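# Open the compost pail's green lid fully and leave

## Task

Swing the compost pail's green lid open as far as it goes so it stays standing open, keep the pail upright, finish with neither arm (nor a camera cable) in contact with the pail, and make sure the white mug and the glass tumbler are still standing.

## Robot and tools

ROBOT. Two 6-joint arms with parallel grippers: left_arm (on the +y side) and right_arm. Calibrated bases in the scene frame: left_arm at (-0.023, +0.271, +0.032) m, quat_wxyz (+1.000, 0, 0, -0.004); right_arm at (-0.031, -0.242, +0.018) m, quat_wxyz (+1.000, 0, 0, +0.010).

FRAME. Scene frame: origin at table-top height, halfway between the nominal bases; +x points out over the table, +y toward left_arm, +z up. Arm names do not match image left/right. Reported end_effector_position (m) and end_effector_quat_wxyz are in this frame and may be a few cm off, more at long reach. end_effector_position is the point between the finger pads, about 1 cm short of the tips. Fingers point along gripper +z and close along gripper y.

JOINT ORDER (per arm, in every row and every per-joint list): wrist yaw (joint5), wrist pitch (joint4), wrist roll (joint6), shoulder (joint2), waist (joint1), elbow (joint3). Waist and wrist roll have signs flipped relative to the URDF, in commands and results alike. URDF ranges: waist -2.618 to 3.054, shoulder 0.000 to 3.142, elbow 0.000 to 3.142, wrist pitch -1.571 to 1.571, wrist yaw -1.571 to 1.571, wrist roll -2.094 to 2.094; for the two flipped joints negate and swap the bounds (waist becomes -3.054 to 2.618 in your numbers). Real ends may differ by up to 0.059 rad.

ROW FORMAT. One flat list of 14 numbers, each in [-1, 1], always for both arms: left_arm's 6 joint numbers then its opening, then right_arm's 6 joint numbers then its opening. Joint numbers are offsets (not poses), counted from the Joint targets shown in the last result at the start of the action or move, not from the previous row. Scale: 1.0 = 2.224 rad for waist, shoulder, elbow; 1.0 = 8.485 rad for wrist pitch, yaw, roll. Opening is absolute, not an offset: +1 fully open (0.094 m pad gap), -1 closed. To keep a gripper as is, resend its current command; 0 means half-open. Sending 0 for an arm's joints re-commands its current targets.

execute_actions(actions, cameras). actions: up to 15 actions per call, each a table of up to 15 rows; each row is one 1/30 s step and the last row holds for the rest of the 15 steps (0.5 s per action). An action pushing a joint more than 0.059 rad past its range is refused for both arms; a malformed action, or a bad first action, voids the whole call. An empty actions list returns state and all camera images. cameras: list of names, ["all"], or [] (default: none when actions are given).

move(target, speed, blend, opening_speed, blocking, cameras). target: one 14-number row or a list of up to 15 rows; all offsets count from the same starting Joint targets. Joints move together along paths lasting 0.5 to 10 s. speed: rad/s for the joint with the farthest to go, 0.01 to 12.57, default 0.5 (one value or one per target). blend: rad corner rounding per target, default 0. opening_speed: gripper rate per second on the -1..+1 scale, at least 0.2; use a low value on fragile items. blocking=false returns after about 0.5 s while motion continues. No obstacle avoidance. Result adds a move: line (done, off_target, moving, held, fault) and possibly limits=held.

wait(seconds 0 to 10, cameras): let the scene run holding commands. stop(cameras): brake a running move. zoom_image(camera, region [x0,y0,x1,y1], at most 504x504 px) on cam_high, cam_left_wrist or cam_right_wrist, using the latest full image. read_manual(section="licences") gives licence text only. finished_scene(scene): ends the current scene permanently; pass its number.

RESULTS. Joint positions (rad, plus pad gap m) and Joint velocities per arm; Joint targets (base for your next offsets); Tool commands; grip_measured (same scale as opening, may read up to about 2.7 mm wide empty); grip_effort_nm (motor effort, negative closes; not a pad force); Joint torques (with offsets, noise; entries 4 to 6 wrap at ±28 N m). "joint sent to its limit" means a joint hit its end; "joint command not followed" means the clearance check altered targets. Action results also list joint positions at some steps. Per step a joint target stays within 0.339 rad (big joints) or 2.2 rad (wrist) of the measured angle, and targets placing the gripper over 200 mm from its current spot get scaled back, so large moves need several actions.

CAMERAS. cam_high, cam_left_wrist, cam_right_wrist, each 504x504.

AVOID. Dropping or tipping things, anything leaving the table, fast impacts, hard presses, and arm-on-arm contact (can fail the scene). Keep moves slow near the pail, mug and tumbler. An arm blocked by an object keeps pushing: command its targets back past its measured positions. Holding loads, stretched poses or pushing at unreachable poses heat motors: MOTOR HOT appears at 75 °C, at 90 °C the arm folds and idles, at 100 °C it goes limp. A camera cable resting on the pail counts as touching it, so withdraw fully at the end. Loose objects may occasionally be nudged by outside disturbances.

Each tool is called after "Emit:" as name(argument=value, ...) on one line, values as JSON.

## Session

Emit:
execute_actions(actions=[])

Emit:
zoom_image(camera="cam_high", region=[180, 180, 330, 330])

Scene clock: 0.00 s.
left_arm: end_effector_position=(+0.3818, +0.2463, +0.1569) grip_measured=+1.000 grip_effort_nm=n/a end_effector_quat_wxyz=(+0.620, +0.003, +0.783, +0.060) | right_arm: end_effector_position=(+0.3570, -0.2309, +0.1082) grip_measured=+1.000 grip_effort_nm=n/a end_effector_quat_wxyz=(+0.569, -0.013, +0.820, +0.060)
Joint names: [wrist yaw, wrist pitch, wrist roll, shoulder, waist, elbow]
Joint positions: left_arm=[-0.264 0.925 -0.037 1.549 0.17 0.388 0.094] | right_arm=[-0.157 0.836 -0.031 1.533 0.066 0.339 0.094]
Joint velocities: within noise
Joint torques (N m): no reading
Heat: left arm: 25 °C; right arm: 25 °C.
Joint targets: left_arm=[-0.265 0.916 -0.036 1.544 0.170 0.392] | right_arm=[-0.159 0.833 -0.031 1.526 0.066 0.346]
Tool commands: left_gripper/opening=+1.0 right_gripper/opening=+1.0

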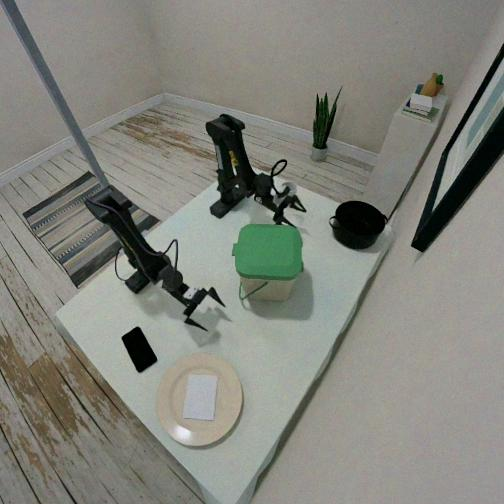

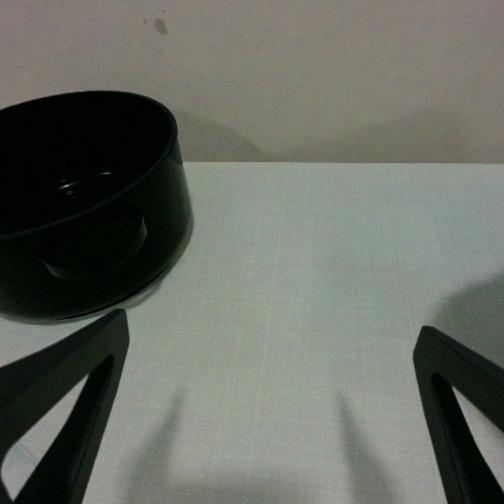

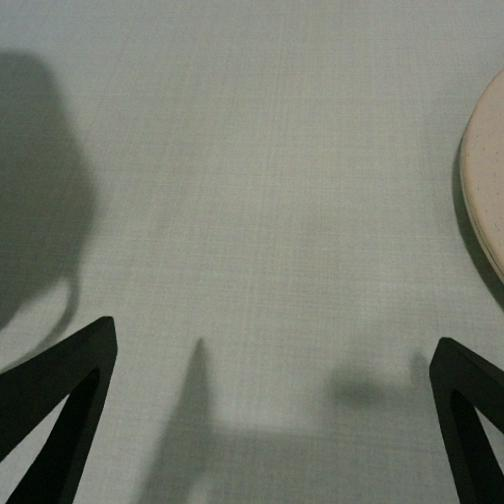

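Scaled by 3.360 from the camera's 504x504 image, which has a finer 720x720 frame.

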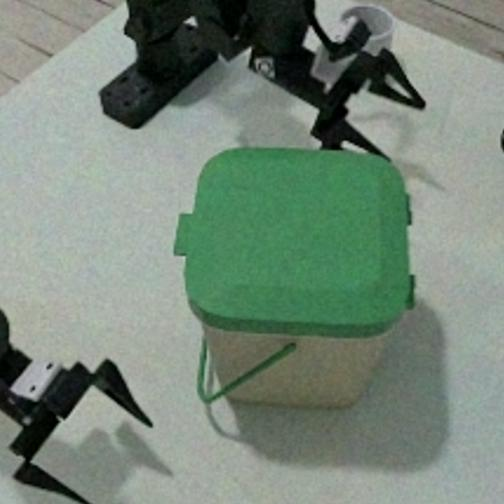

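Emit:
move(target=[[0,0,0,-0.18,0,0,1,0.0187,-0.0523,0.0037,-0.4164,0,-0.0881,1],[0,0,0,-0.18,0,0,1,0.0187,-0.0523,0.0037,-0.4164,-0.277,-0.0881,1]], speed=1.0, blend=[0.3,0], cameras=["all"])

Scene clock: 12.47 s.
left_arm: end_effector_position=(+0.3518, +0.2517, +0.2994) grip_measured=+1.000 grip_effort_nm=0.002 end_effector_quat_wxyz=(+0.754, -0.029, +0.655, +0.033) | right_arm: end_effector_position=(+0.2202, -0.0799, +0.2193) grip_measured=+1.000 grip_effort_nm=-0.037 end_effector_quat_wxyz=(+0.655, -0.203, +0.701, +0.197)
Joint names: [wrist yaw, wrist pitch, wrist roll, shoulder, waist, elbow]
Joint positions: left_arm=[-0.264 0.919 -0.037 1.162 0.17 0.388 0.094] | right_arm=[-0.01 0.387 -0.01 0.612 -0.545 0.161 0.094]
Joint torques (N m): left_arm=[-0.01 1.88 0 -4.85 0.01 7.62] | right_arm=[0.06 1.75 0.14 -1.07 -0.47 6.06]
Heat: left arm: 26 °C; right arm: 27 °C.
Joint targets: left_arm=[-0.265 0.916 -0.036 1.144 0.170 0.392] | right_arm=[0.000 0.390 0.001 0.599 -0.550 0.150]
move: done

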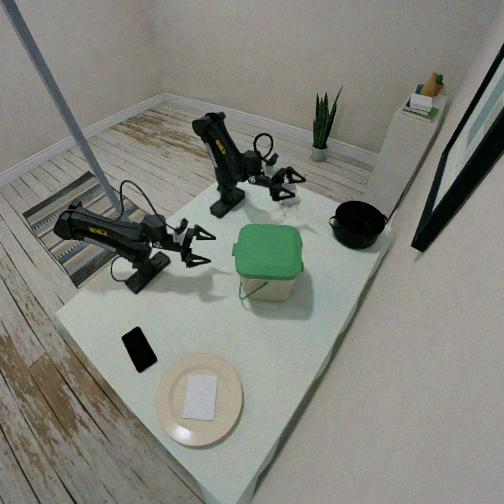

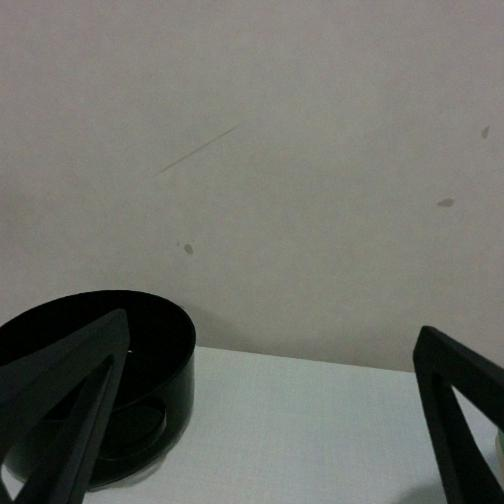

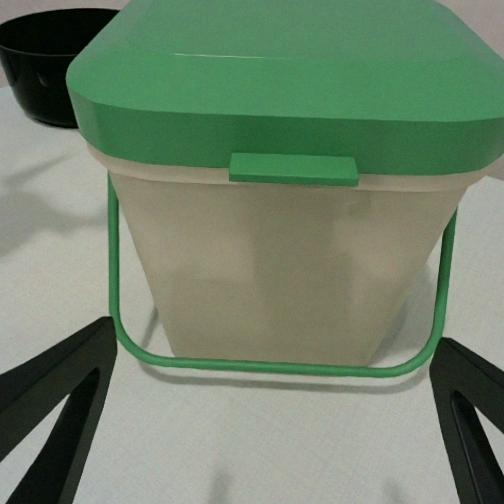

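Emit:
move(target=[0,0,0,0,0,0,1,0,-0.1167,0,0.18,0,0.337,1], speed=1.0, cameras=["cam_right_wrist"])

Scene clock: 23.03 s.
left_arm: end_effector_position=(+0.3518, +0.2517, +0.2994) grip_measured=+1.000 grip_effort_nm=0.007 end_effector_quat_wxyz=(+0.754, -0.029, +0.655, +0.033) | right_arm: end_effector_position=(+0.2340, -0.0711, +0.2259) grip_measured=+1.000 grip_effort_nm=-0.037 end_effector_quat_wxyz=(+0.400, -0.251, +0.873, +0.123)
Joint names: [wrist yaw, wrist pitch, wrist roll, shoulder, waist, elbow]
Joint positions: left_arm=[-0.264 0.919 -0.037 1.162 0.17 0.388 0.094] | right_arm=[-0.01 -0.585 -0.009 0.992 -0.545 0.87 0.094]
Joint torques (N m): left_arm=[-0.01 1.88 0.01 -4.9 0.05 7.62] | right_arm=[0.06 1.33 0.13 -1.72 -0.47 9.42]
Heat: left arm: 26 °C; right arm: 28 °C.
Joint targets: left_arm=[-0.265 0.916 -0.036 1.144 0.170 0.392] | right_arm=[0.000 -0.600 0.001 1.000 -0.550 0.899]
move: done
Images, in order (width x height): cam_right_wrist 504x504.

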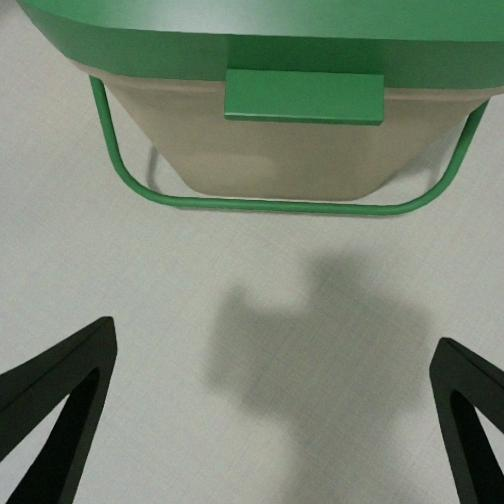

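Emit:
move(target=[[0,0,0,0,0,0,1,0,0.1661,0,0.0416,0.0058,-0.3217,-0.7],[0,0,0,0,0,0,1,0,0.1798,0,0.1641,0.0058,-0.2518,-0.7]], speed=[1.0,0.3], cameras=["cam_high","cam_right_wrist"])

Scene clock: 57.93 s.
left_arm: end_effector_position=(+0.3518, +0.2517, +0.2994) grip_measured=+1.000 grip_effort_nm=-0.002 end_effector_quat_wxyz=(+0.754, -0.029, +0.655, +0.033) | right_arm: end_effector_position=(+0.2930, -0.0339, +0.1793) grip_measured=-0.697 grip_effort_nm=-0.168 end_effector_quat_wxyz=(+0.629, -0.210, +0.724, +0.189)
Joint names: [wrist yaw, wrist pitch, wrist roll, shoulder, waist, elbow]
Joint positions: left_arm=[-0.264 0.919 -0.037 1.162 0.17 0.388 0.094] | right_arm=[-0.01 0.904 -0.009 1.353 -0.545 0.312 0.014]
Joint torques (N m): left_arm=[-0.02 1.87 0 -4.89 0.02 7.64] | right_arm=[0.04 1.94 0.13 -3.45 0.62 8.05]
Heat: left arm: 28 °C; right arm: 28 °C.
Joint targets: left_arm=[-0.265 0.916 -0.036 1.144 0.170 0.392] | right_arm=[-0.001 0.925 0.001 1.365 -0.537 0.339]
move: done
Images, in order (width x height): cam_high 504x504, cam_right_wrist 504x504.

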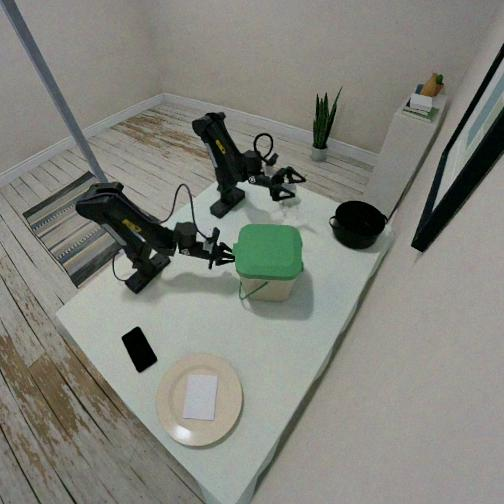

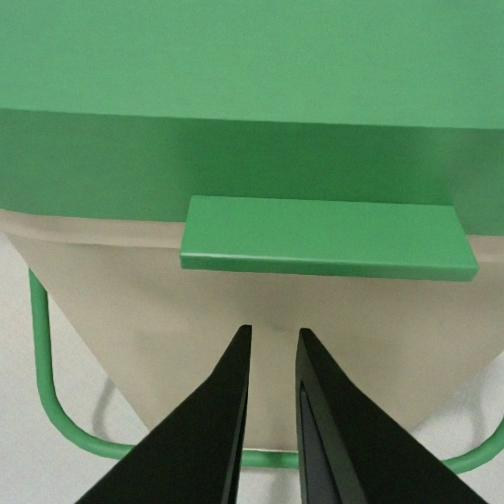

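Emit:
move(target=[[0,0,0,0,0,0,1,0,-0.0024,0,-0.0274,0.009,-0.018,-0.7],[0,0,0,0,0,0,1,0,-0.0331,0,-0.1156,0.009,0.0562,-0.7],[0,0,0,0,0,0,1,0,-0.0385,0,-0.0778,0.009,0.1596,-0.7]], speed=[0.15,0.2,0.25], blend=[0.01,0.03,0], cameras=["cam_high","cam_right_wrist"])

Scene clock: 74.93 s.
left_arm: end_effector_position=(+0.3518, +0.2517, +0.2994) grip_measured=+1.000 grip_effort_nm=0.002 end_effector_quat_wxyz=(+0.754, -0.029, +0.655, +0.033) | right_arm: end_effector_position=(+0.3191, -0.0278, +0.3304) grip_measured=-0.697 grip_effort_nm=-0.173 end_effector_quat_wxyz=(+0.705, -0.183, +0.655, +0.203)
Joint names: [wrist yaw, wrist pitch, wrist roll, shoulder, waist, elbow]
Joint positions: left_arm=[-0.264 0.919 -0.037 1.162 0.17 0.388 0.094] | right_arm=[-0.009 0.592 -0.009 1.18 -0.523 0.664 0.014]
Joint torques (N m): left_arm=[0 1.87 0.01 -4.86 0.06 7.6] | right_arm=[0.04 1.77 0.13 -3.32 0.49 9.66]
Heat: left arm: 29 °C; right arm: 32 °C.
Joint targets: left_arm=[-0.265 0.916 -0.036 1.144 0.170 0.392] | right_arm=[-0.001 0.598 0.001 1.192 -0.517 0.694]
move: done
Images, in order (width x height): cam_high 504x504, cam_right_wrist 504x504.

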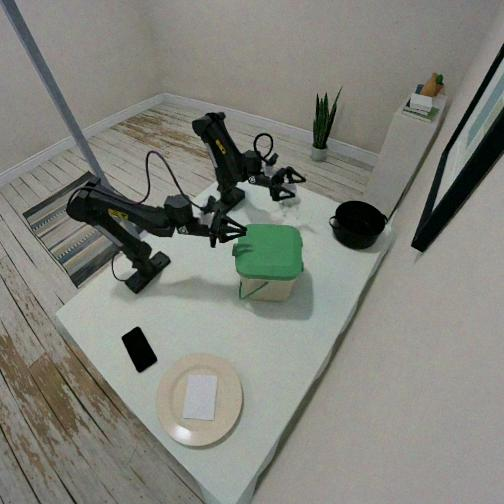

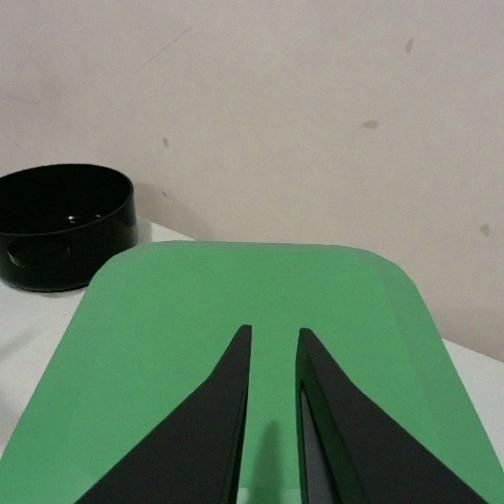

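Emit:
move(target=[[0,0,0,0,0,0,1,0,-0.0351,0,-0.2662,0,-0.1772,-0.7],[0,0,0,0,0,0,1,0,0.008,0,-0.1373,0,-0.2578,-0.7]], speed=[0.6,0.5], blend=[0.03,0], cameras=["cam_high","cam_right_wrist"])

Scene clock: 87.07 s.
left_arm: end_effector_position=(+0.3518, +0.2517, +0.2994) grip_measured=+1.000 grip_effort_nm=0.007 end_effector_quat_wxyz=(+0.754, -0.029, +0.655, +0.033) | right_arm: end_effector_position=(+0.2412, -0.0749, +0.1890) grip_measured=-0.697 grip_effort_nm=-0.173 end_effector_quat_wxyz=(+0.641, -0.200, +0.718, +0.185)
Joint names: [wrist yaw, wrist pitch, wrist roll, shoulder, waist, elbow]
Joint positions: left_arm=[-0.264 0.919 -0.037 1.162 0.17 0.388 0.094] | right_arm=[-0.009 0.645 -0.009 0.883 -0.523 0.129 0.014]
Joint torques (N m): left_arm=[-0.01 1.88 -0.01 -4.83 0.03 7.62] | right_arm=[0.04 1.94 0.13 -0.91 0.5 5.83]
Heat: left arm: 29 °C; right arm: 33 °C.
Joint targets: left_arm=[-0.265 0.916 -0.036 1.144 0.170 0.392] | right_arm=[-0.001 0.666 0.001 0.886 -0.517 0.121]
move: done
Images, in order (width x height): cam_high 504x504, cam_right_wrist 504x504.

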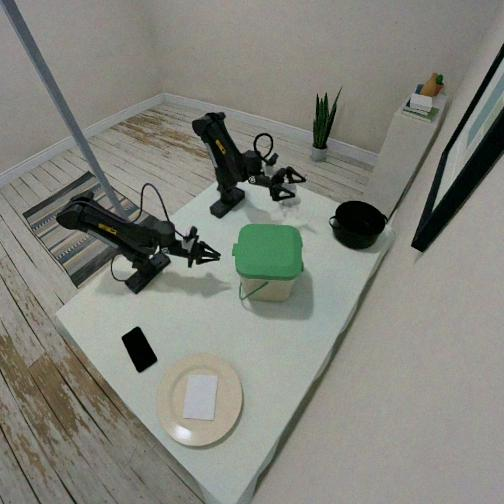

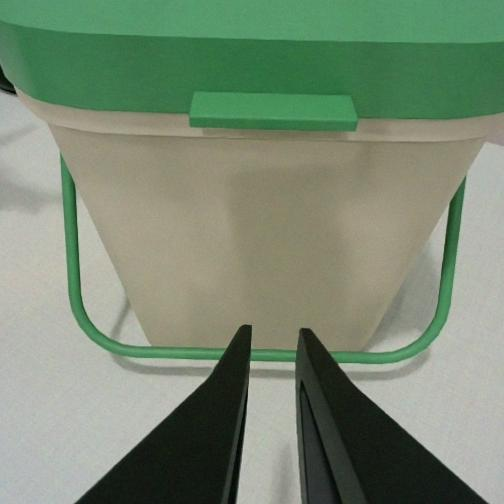

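Emit:
move(target=[[0,0,0,0,0,0,1,0,0.0306,0,0.2154,0,0.098,-0.7],[0,0,0,0,0,0,1,0,0.0226,0,0.179,0,0.1147,-0.7]], speed=[0.4,0.1], cameras=["cam_high","cam_right_wrist"])

Emit:
zoom_image(camera="cam_high", region=[180, 190, 330, 340])

Scene clock: 113.30 s.
left_arm: end_effector_position=(+0.3518, +0.2517, +0.2994) grip_measured=+1.000 grip_effort_nm=-0.002 end_effector_quat_wxyz=(+0.754, -0.029, +0.655, +0.033) | right_arm: end_effector_position=(+0.3000, -0.0394, +0.1948) grip_measured=-0.697 grip_effort_nm=-0.164 end_effector_quat_wxyz=(+0.638, -0.200, +0.720, +0.184)
Joint names: [wrist yaw, wrist pitch, wrist roll, shoulder, waist, elbow]
Joint positions: left_arm=[-0.264 0.919 -0.037 1.162 0.17 0.388 0.094] | right_arm=[-0.009 0.851 -0.009 1.312 -0.523 0.345 0.014]
Joint torques (N m): left_arm=[0 1.88 -0.01 -4.88 0.05 7.62] | right_arm=[0.04 1.85 0.13 -7.02 0.47 8.73]
Heat: left arm: 30 °C; right arm: 34 °C.
Joint targets: left_arm=[-0.265 0.916 -0.036 1.144 0.170 0.392] | right_arm=[-0.001 0.858 0.001 1.284 -0.517 0.376]
move: done
Images, in order (width x height): cam_high 504x504, cam_right_wrist 504x504.

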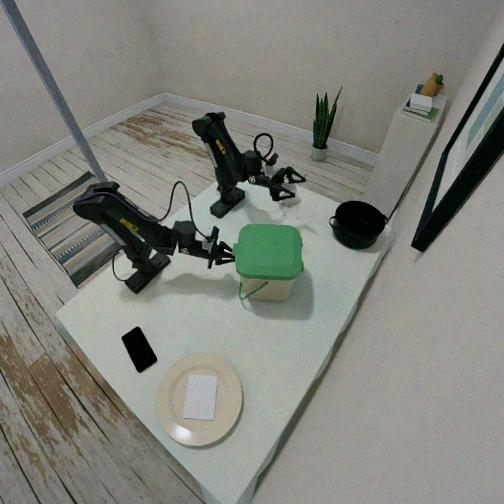

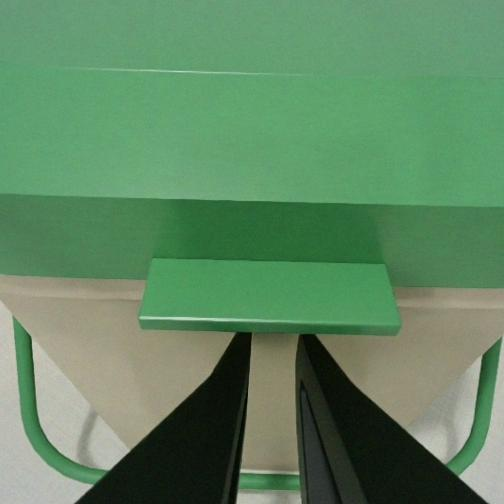

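Scaled by 3.360 from the camera's 504x504 image, which has a finer 720x720 frame.

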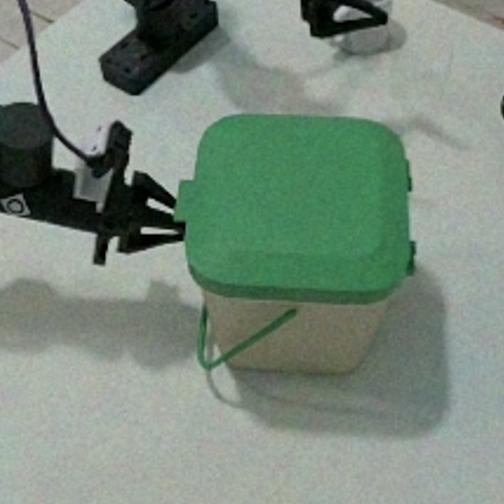

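Emit:
move(target=[[0,0,0,0,0,0,1,0,-0.0226,0,-0.179,0,-0.1147,-0.7],[0,0,0,0,0,0,1,0,-0.0226,0.185,-0.179,0,-0.1147,-0.95],[0,0,0,0,0,0,1,0,0.0262,0.185,0.0163,0,-0.0612,-0.95]], speed=[0.3,1.5,0.3], cameras=["cam_high","cam_right_wrist"])

Emit:
zoom_image(camera="cam_high", region=[180, 190, 330, 340])

Scene clock: 148.27 s.
left_arm: end_effector_position=(+0.3518, +0.2517, +0.2994) grip_measured=+1.000 grip_effort_nm=0.002 end_effector_quat_wxyz=(+0.754, -0.029, +0.655, +0.033) | right_arm: end_effector_position=(+0.2815, -0.0517, +0.1923) grip_measured=-0.947 grip_effort_nm=-0.173 end_effector_quat_wxyz=(+0.606, -0.627, +0.352, -0.340)
Joint names: [wrist yaw, wrist pitch, wrist roll, shoulder, waist, elbow]
Joint positions: left_arm=[-0.264 0.919 -0.037 1.162 0.17 0.388 0.094] | right_arm=[-0.004 1.063 1.571 1.31 -0.523 0.213 0.002]
Joint torques (N m): left_arm=[-0.01 1.88 0.01 -4.92 0.02 7.64] | right_arm=[-0.02 1.86 0.02 -2.86 0.49 7.82]
Heat: left arm: 31 °C; right arm: 35 °C.
Joint targets: left_arm=[-0.265 0.916 -0.036 1.144 0.170 0.392] | right_arm=[0.000 1.080 1.570 1.321 -0.517 0.239]
move: done
Images, in order (width x height): cam_high 504x504, cam_right_wrist 504x504.

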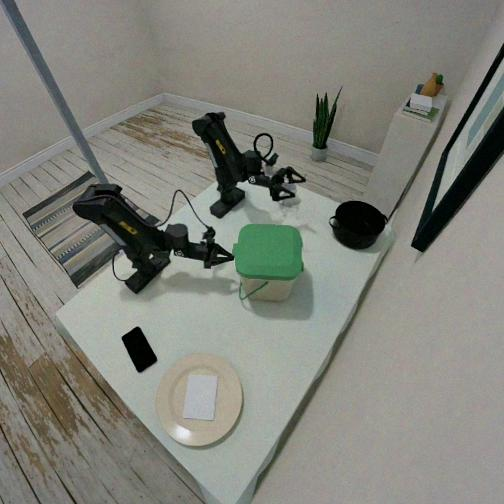

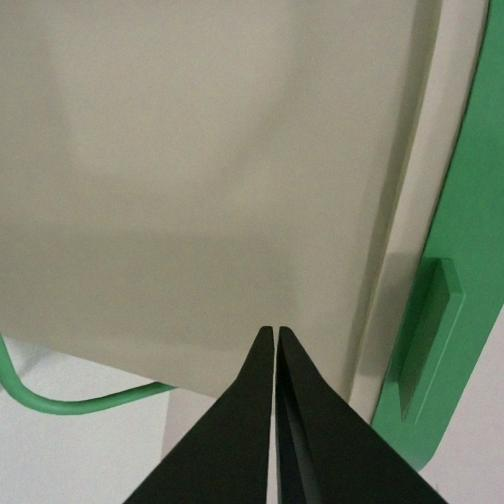

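Scaled by 3.360 from the camera's 504x504 image, which has a finer 720x720 frame.

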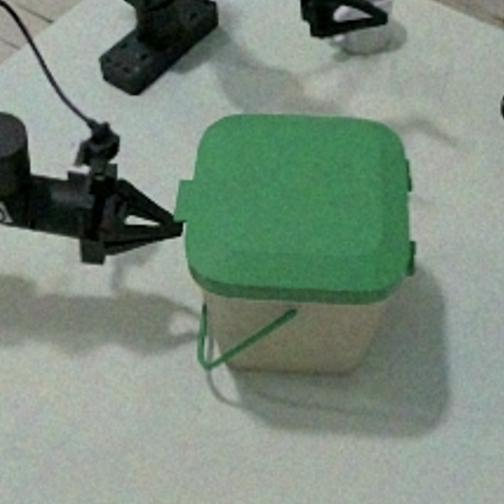

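Emit:
move(target=[[0,0,0,0,0,0,1,0,0,0,0,-0.0117,0,-0.95],[0,0,0,0,0,0,1,0,-0.0045,0,-0.0274,-0.0117,0.013,-0.95],[0,0,0,0,0,0,1,0,-0.038,0,-0.0971,-0.0117,0.0706,-0.95]], speed=[0.2,0.1,0.2], cameras=["cam_high","cam_right_wrist"])

Emit:
zoom_image(camera="cam_high", region=[180, 190, 330, 340])

Scene clock: 171.07 s.
left_arm: end_effector_position=(+0.3518, +0.2517, +0.2994) grip_measured=+1.000 grip_effort_nm=0.002 end_effector_quat_wxyz=(+0.754, -0.029, +0.655, +0.033) | right_arm: end_effector_position=(+0.2860, -0.0427, +0.2451) grip_measured=-0.948 grip_effort_nm=-0.154 end_effector_quat_wxyz=(+0.614, -0.624, +0.344, -0.340)
Joint names: [wrist yaw, wrist pitch, wrist roll, shoulder, waist, elbow]
Joint positions: left_arm=[-0.264 0.919 -0.037 1.162 0.17 0.388 0.094] | right_arm=[-0.003 0.749 1.572 1.129 -0.538 0.365 0.002]
Joint torques (N m): left_arm=[-0.01 1.88 0 -4.86 0.05 7.6] | right_arm=[-0.03 1.8 0.02 -5.59 -0.43 9.39]
Heat: left arm: 31 °C; right arm: 38 °C.
Joint targets: left_arm=[-0.265 0.916 -0.036 1.144 0.170 0.392] | right_arm=[0.000 0.758 1.570 1.105 -0.543 0.397]
move: done
Images, in order (width x height): cam_high 504x504, cam_right_wrist 504x504.

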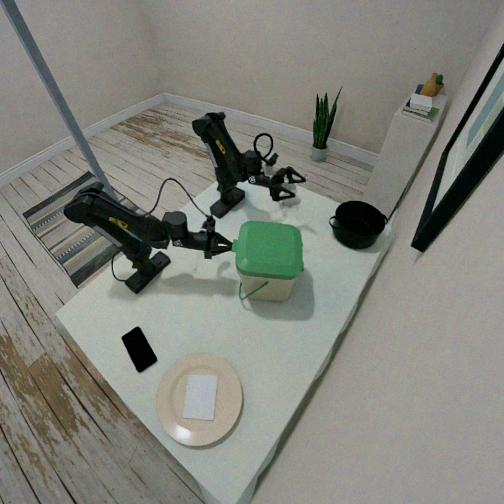

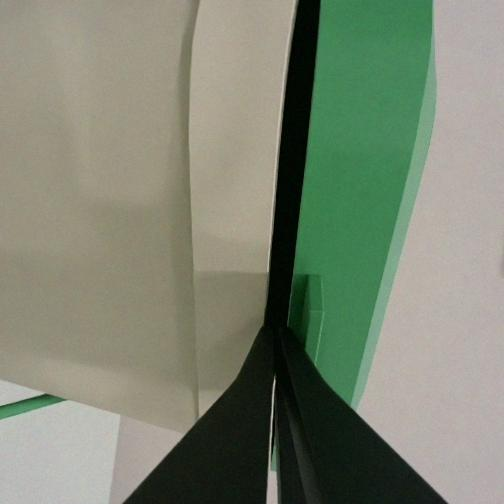

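Scaled by 3.360 from the camera's 504x504 image, which has a finer 720x720 frame.

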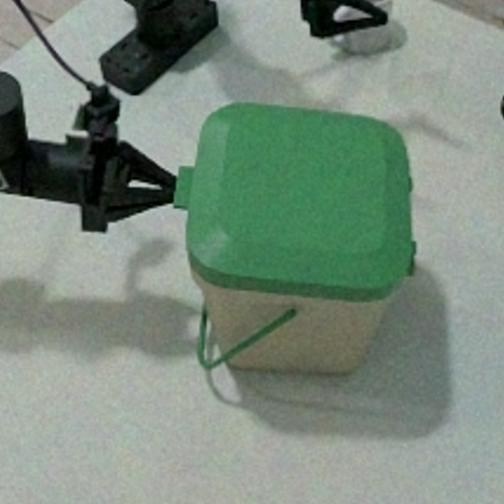

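Emit:
move(target=[[0,0,0,0,0,0,1,0,-0.019,0,0.0207,0,0.1158,-0.95],[0,0,0,0,0,0,1,0,-0.0161,0,0.1379,0,0.2669,-0.95]], speed=0.25, blend=[0.05,0], cameras=["cam_high","cam_right_wrist"])

Scene clock: 185.10 s.
left_arm: end_effector_position=(+0.3518, +0.2517, +0.2994) grip_measured=+1.000 grip_effort_nm=0.002 end_effector_quat_wxyz=(+0.754, -0.029, +0.655, +0.033) | right_arm: end_effector_position=(+0.3617, +0.0046, +0.4017) grip_measured=-0.948 grip_effort_nm=-0.149 end_effector_quat_wxyz=(+0.680, -0.551, +0.304, -0.376)
Joint names: [wrist yaw, wrist pitch, wrist roll, shoulder, waist, elbow]
Joint positions: left_arm=[-0.264 0.919 -0.037 1.162 0.17 0.388 0.094] | right_arm=[-0.003 0.632 1.572 1.389 -0.538 0.966 0.002]
Joint torques (N m): left_arm=[-0.02 1.86 0 -4.9 0.02 7.64] | right_arm=[-0.02 1.56 0.02 -4.44 -0.42 9.22]
Heat: left arm: 32 °C; right arm: 38 °C.
Joint targets: left_arm=[-0.265 0.916 -0.036 1.144 0.170 0.392] | right_arm=[0.000 0.621 1.570 1.411 -0.543 0.990]
move: done
Images, in order (width x height): cam_high 504x504, cam_right_wrist 504x504.

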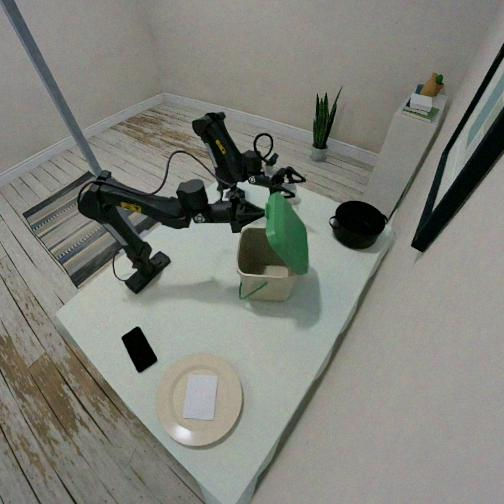

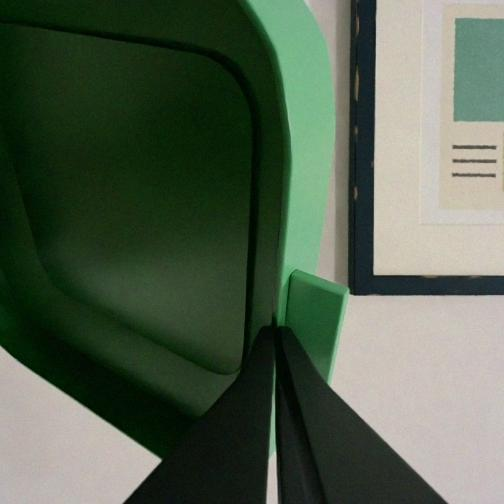

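Emit:
move(target=[[0,0,0,0,0,0,1,0,-0.0146,0,0.1416,0,0.197,-0.95],[0,0,0,0,0,0,1,0,-0.0479,0,0.29,0,0.4278,-0.95]], speed=[0.25,0.2], blend=[0.1,0], cameras=["cam_high","cam_right_wrist"])

Scene clock: 192.30 s.
left_arm: end_effector_position=(+0.3518, +0.2517, +0.2994) grip_measured=+1.000 grip_effort_nm=-0.002 end_effector_quat_wxyz=(+0.754, -0.029, +0.655, +0.033) | right_arm: end_effector_position=(+0.5070, +0.0956, +0.4262) grip_measured=-0.948 grip_effort_nm=-0.149 end_effector_quat_wxyz=(+0.647, -0.590, +0.325, -0.358)
Joint names: [wrist yaw, wrist pitch, wrist roll, shoulder, waist, elbow]
Joint positions: left_arm=[-0.264 0.919 -0.037 1.162 0.17 0.388 0.094] | right_arm=[-0.003 0.215 1.572 2.029 -0.538 1.908 0.002]
Joint torques (N m): left_arm=[0.01 1.88 -0.01 -4.88 -0.02 7.64] | right_arm=[-0.03 1.75 0.02 -10.56 -0.39 10.19]
Heat: left arm: 32 °C; right arm: 38 °C.
Joint targets: left_arm=[-0.265 0.916 -0.036 1.144 0.170 0.392] | right_arm=[0.000 0.215 1.570 2.056 -0.543 1.942]
move: done
Images, in order (width x height): cam_high 504x504, cam_right_wrist 504x504.

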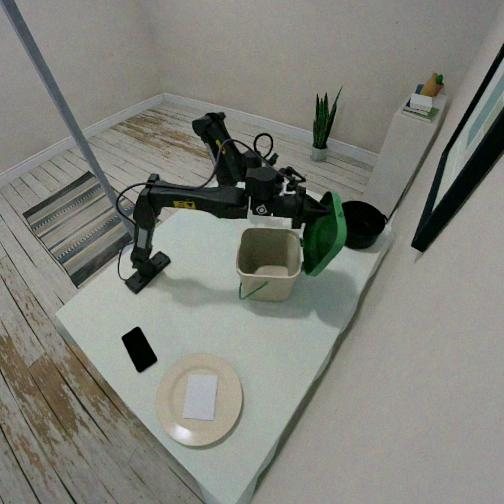

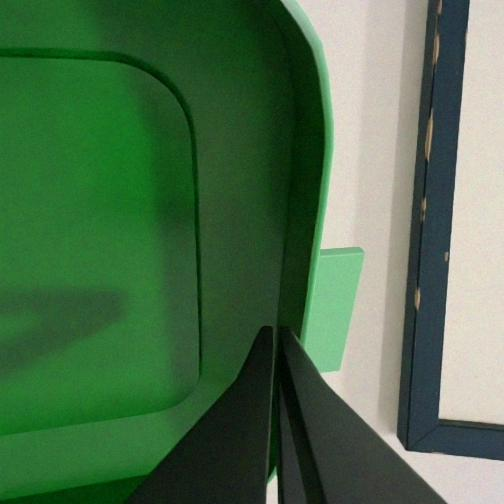

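Emit:
move(target=[[0,0,0,0,0,0,1,0,0.0333,0,-0.1484,0,-0.2308,-0.95],[0,0,0,0,0,0,1,0,0.0479,0,-0.29,0,-0.4278,-0.95]], speed=0.6, blend=[0.1,0], cameras=["cam_high","cam_right_wrist"])

Scene clock: 198.23 s.
left_arm: end_effector_position=(+0.3518, +0.2517, +0.2994) grip_measured=+1.000 grip_effort_nm=-0.002 end_effector_quat_wxyz=(+0.754, -0.029, +0.655, +0.033) | right_arm: end_effector_position=(+0.3758, +0.0136, +0.3851) grip_measured=-0.948 grip_effort_nm=-0.149 end_effector_quat_wxyz=(+0.665, -0.569, +0.314, -0.368)
Joint names: [wrist yaw, wrist pitch, wrist roll, shoulder, waist, elbow]
Joint positions: left_arm=[-0.264 0.919 -0.037 1.162 0.17 0.388 0.094] | right_arm=[-0.003 0.601 1.572 1.448 -0.538 1.002 0.002]
Joint torques (N m): left_arm=[-0.01 1.88 0.01 -4.86 0.06 7.62] | right_arm=[-0.02 1.88 0.01 -10.45 -0.39 6.05]
Heat: left arm: 32 °C; right arm: 38 °C.
Joint targets: left_arm=[-0.265 0.916 -0.036 1.144 0.170 0.392] | right_arm=[0.000 0.621 1.570 1.411 -0.543 0.990]
move: off_target (right_arm); right_arm: the shoulder is farthest, 0.037 rad from its target
Images, in order (width x height): cam_high 504x504, cam_right_wrist 504x504.

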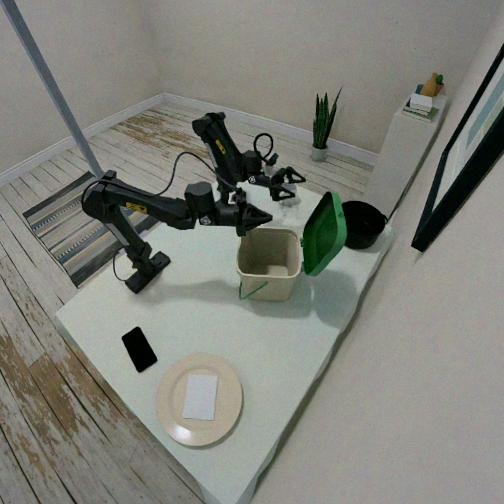

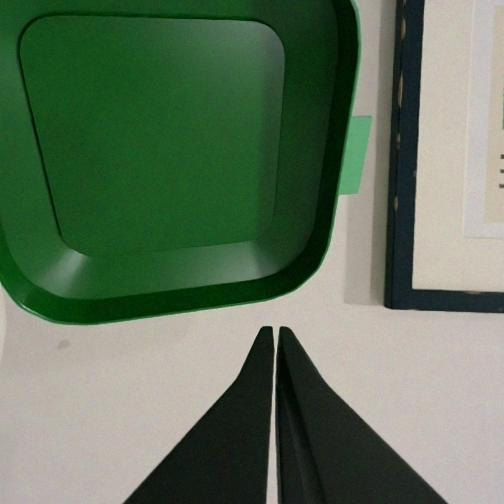

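Emit:
finished_scene(scene=2)

The scene is finished: the task was done.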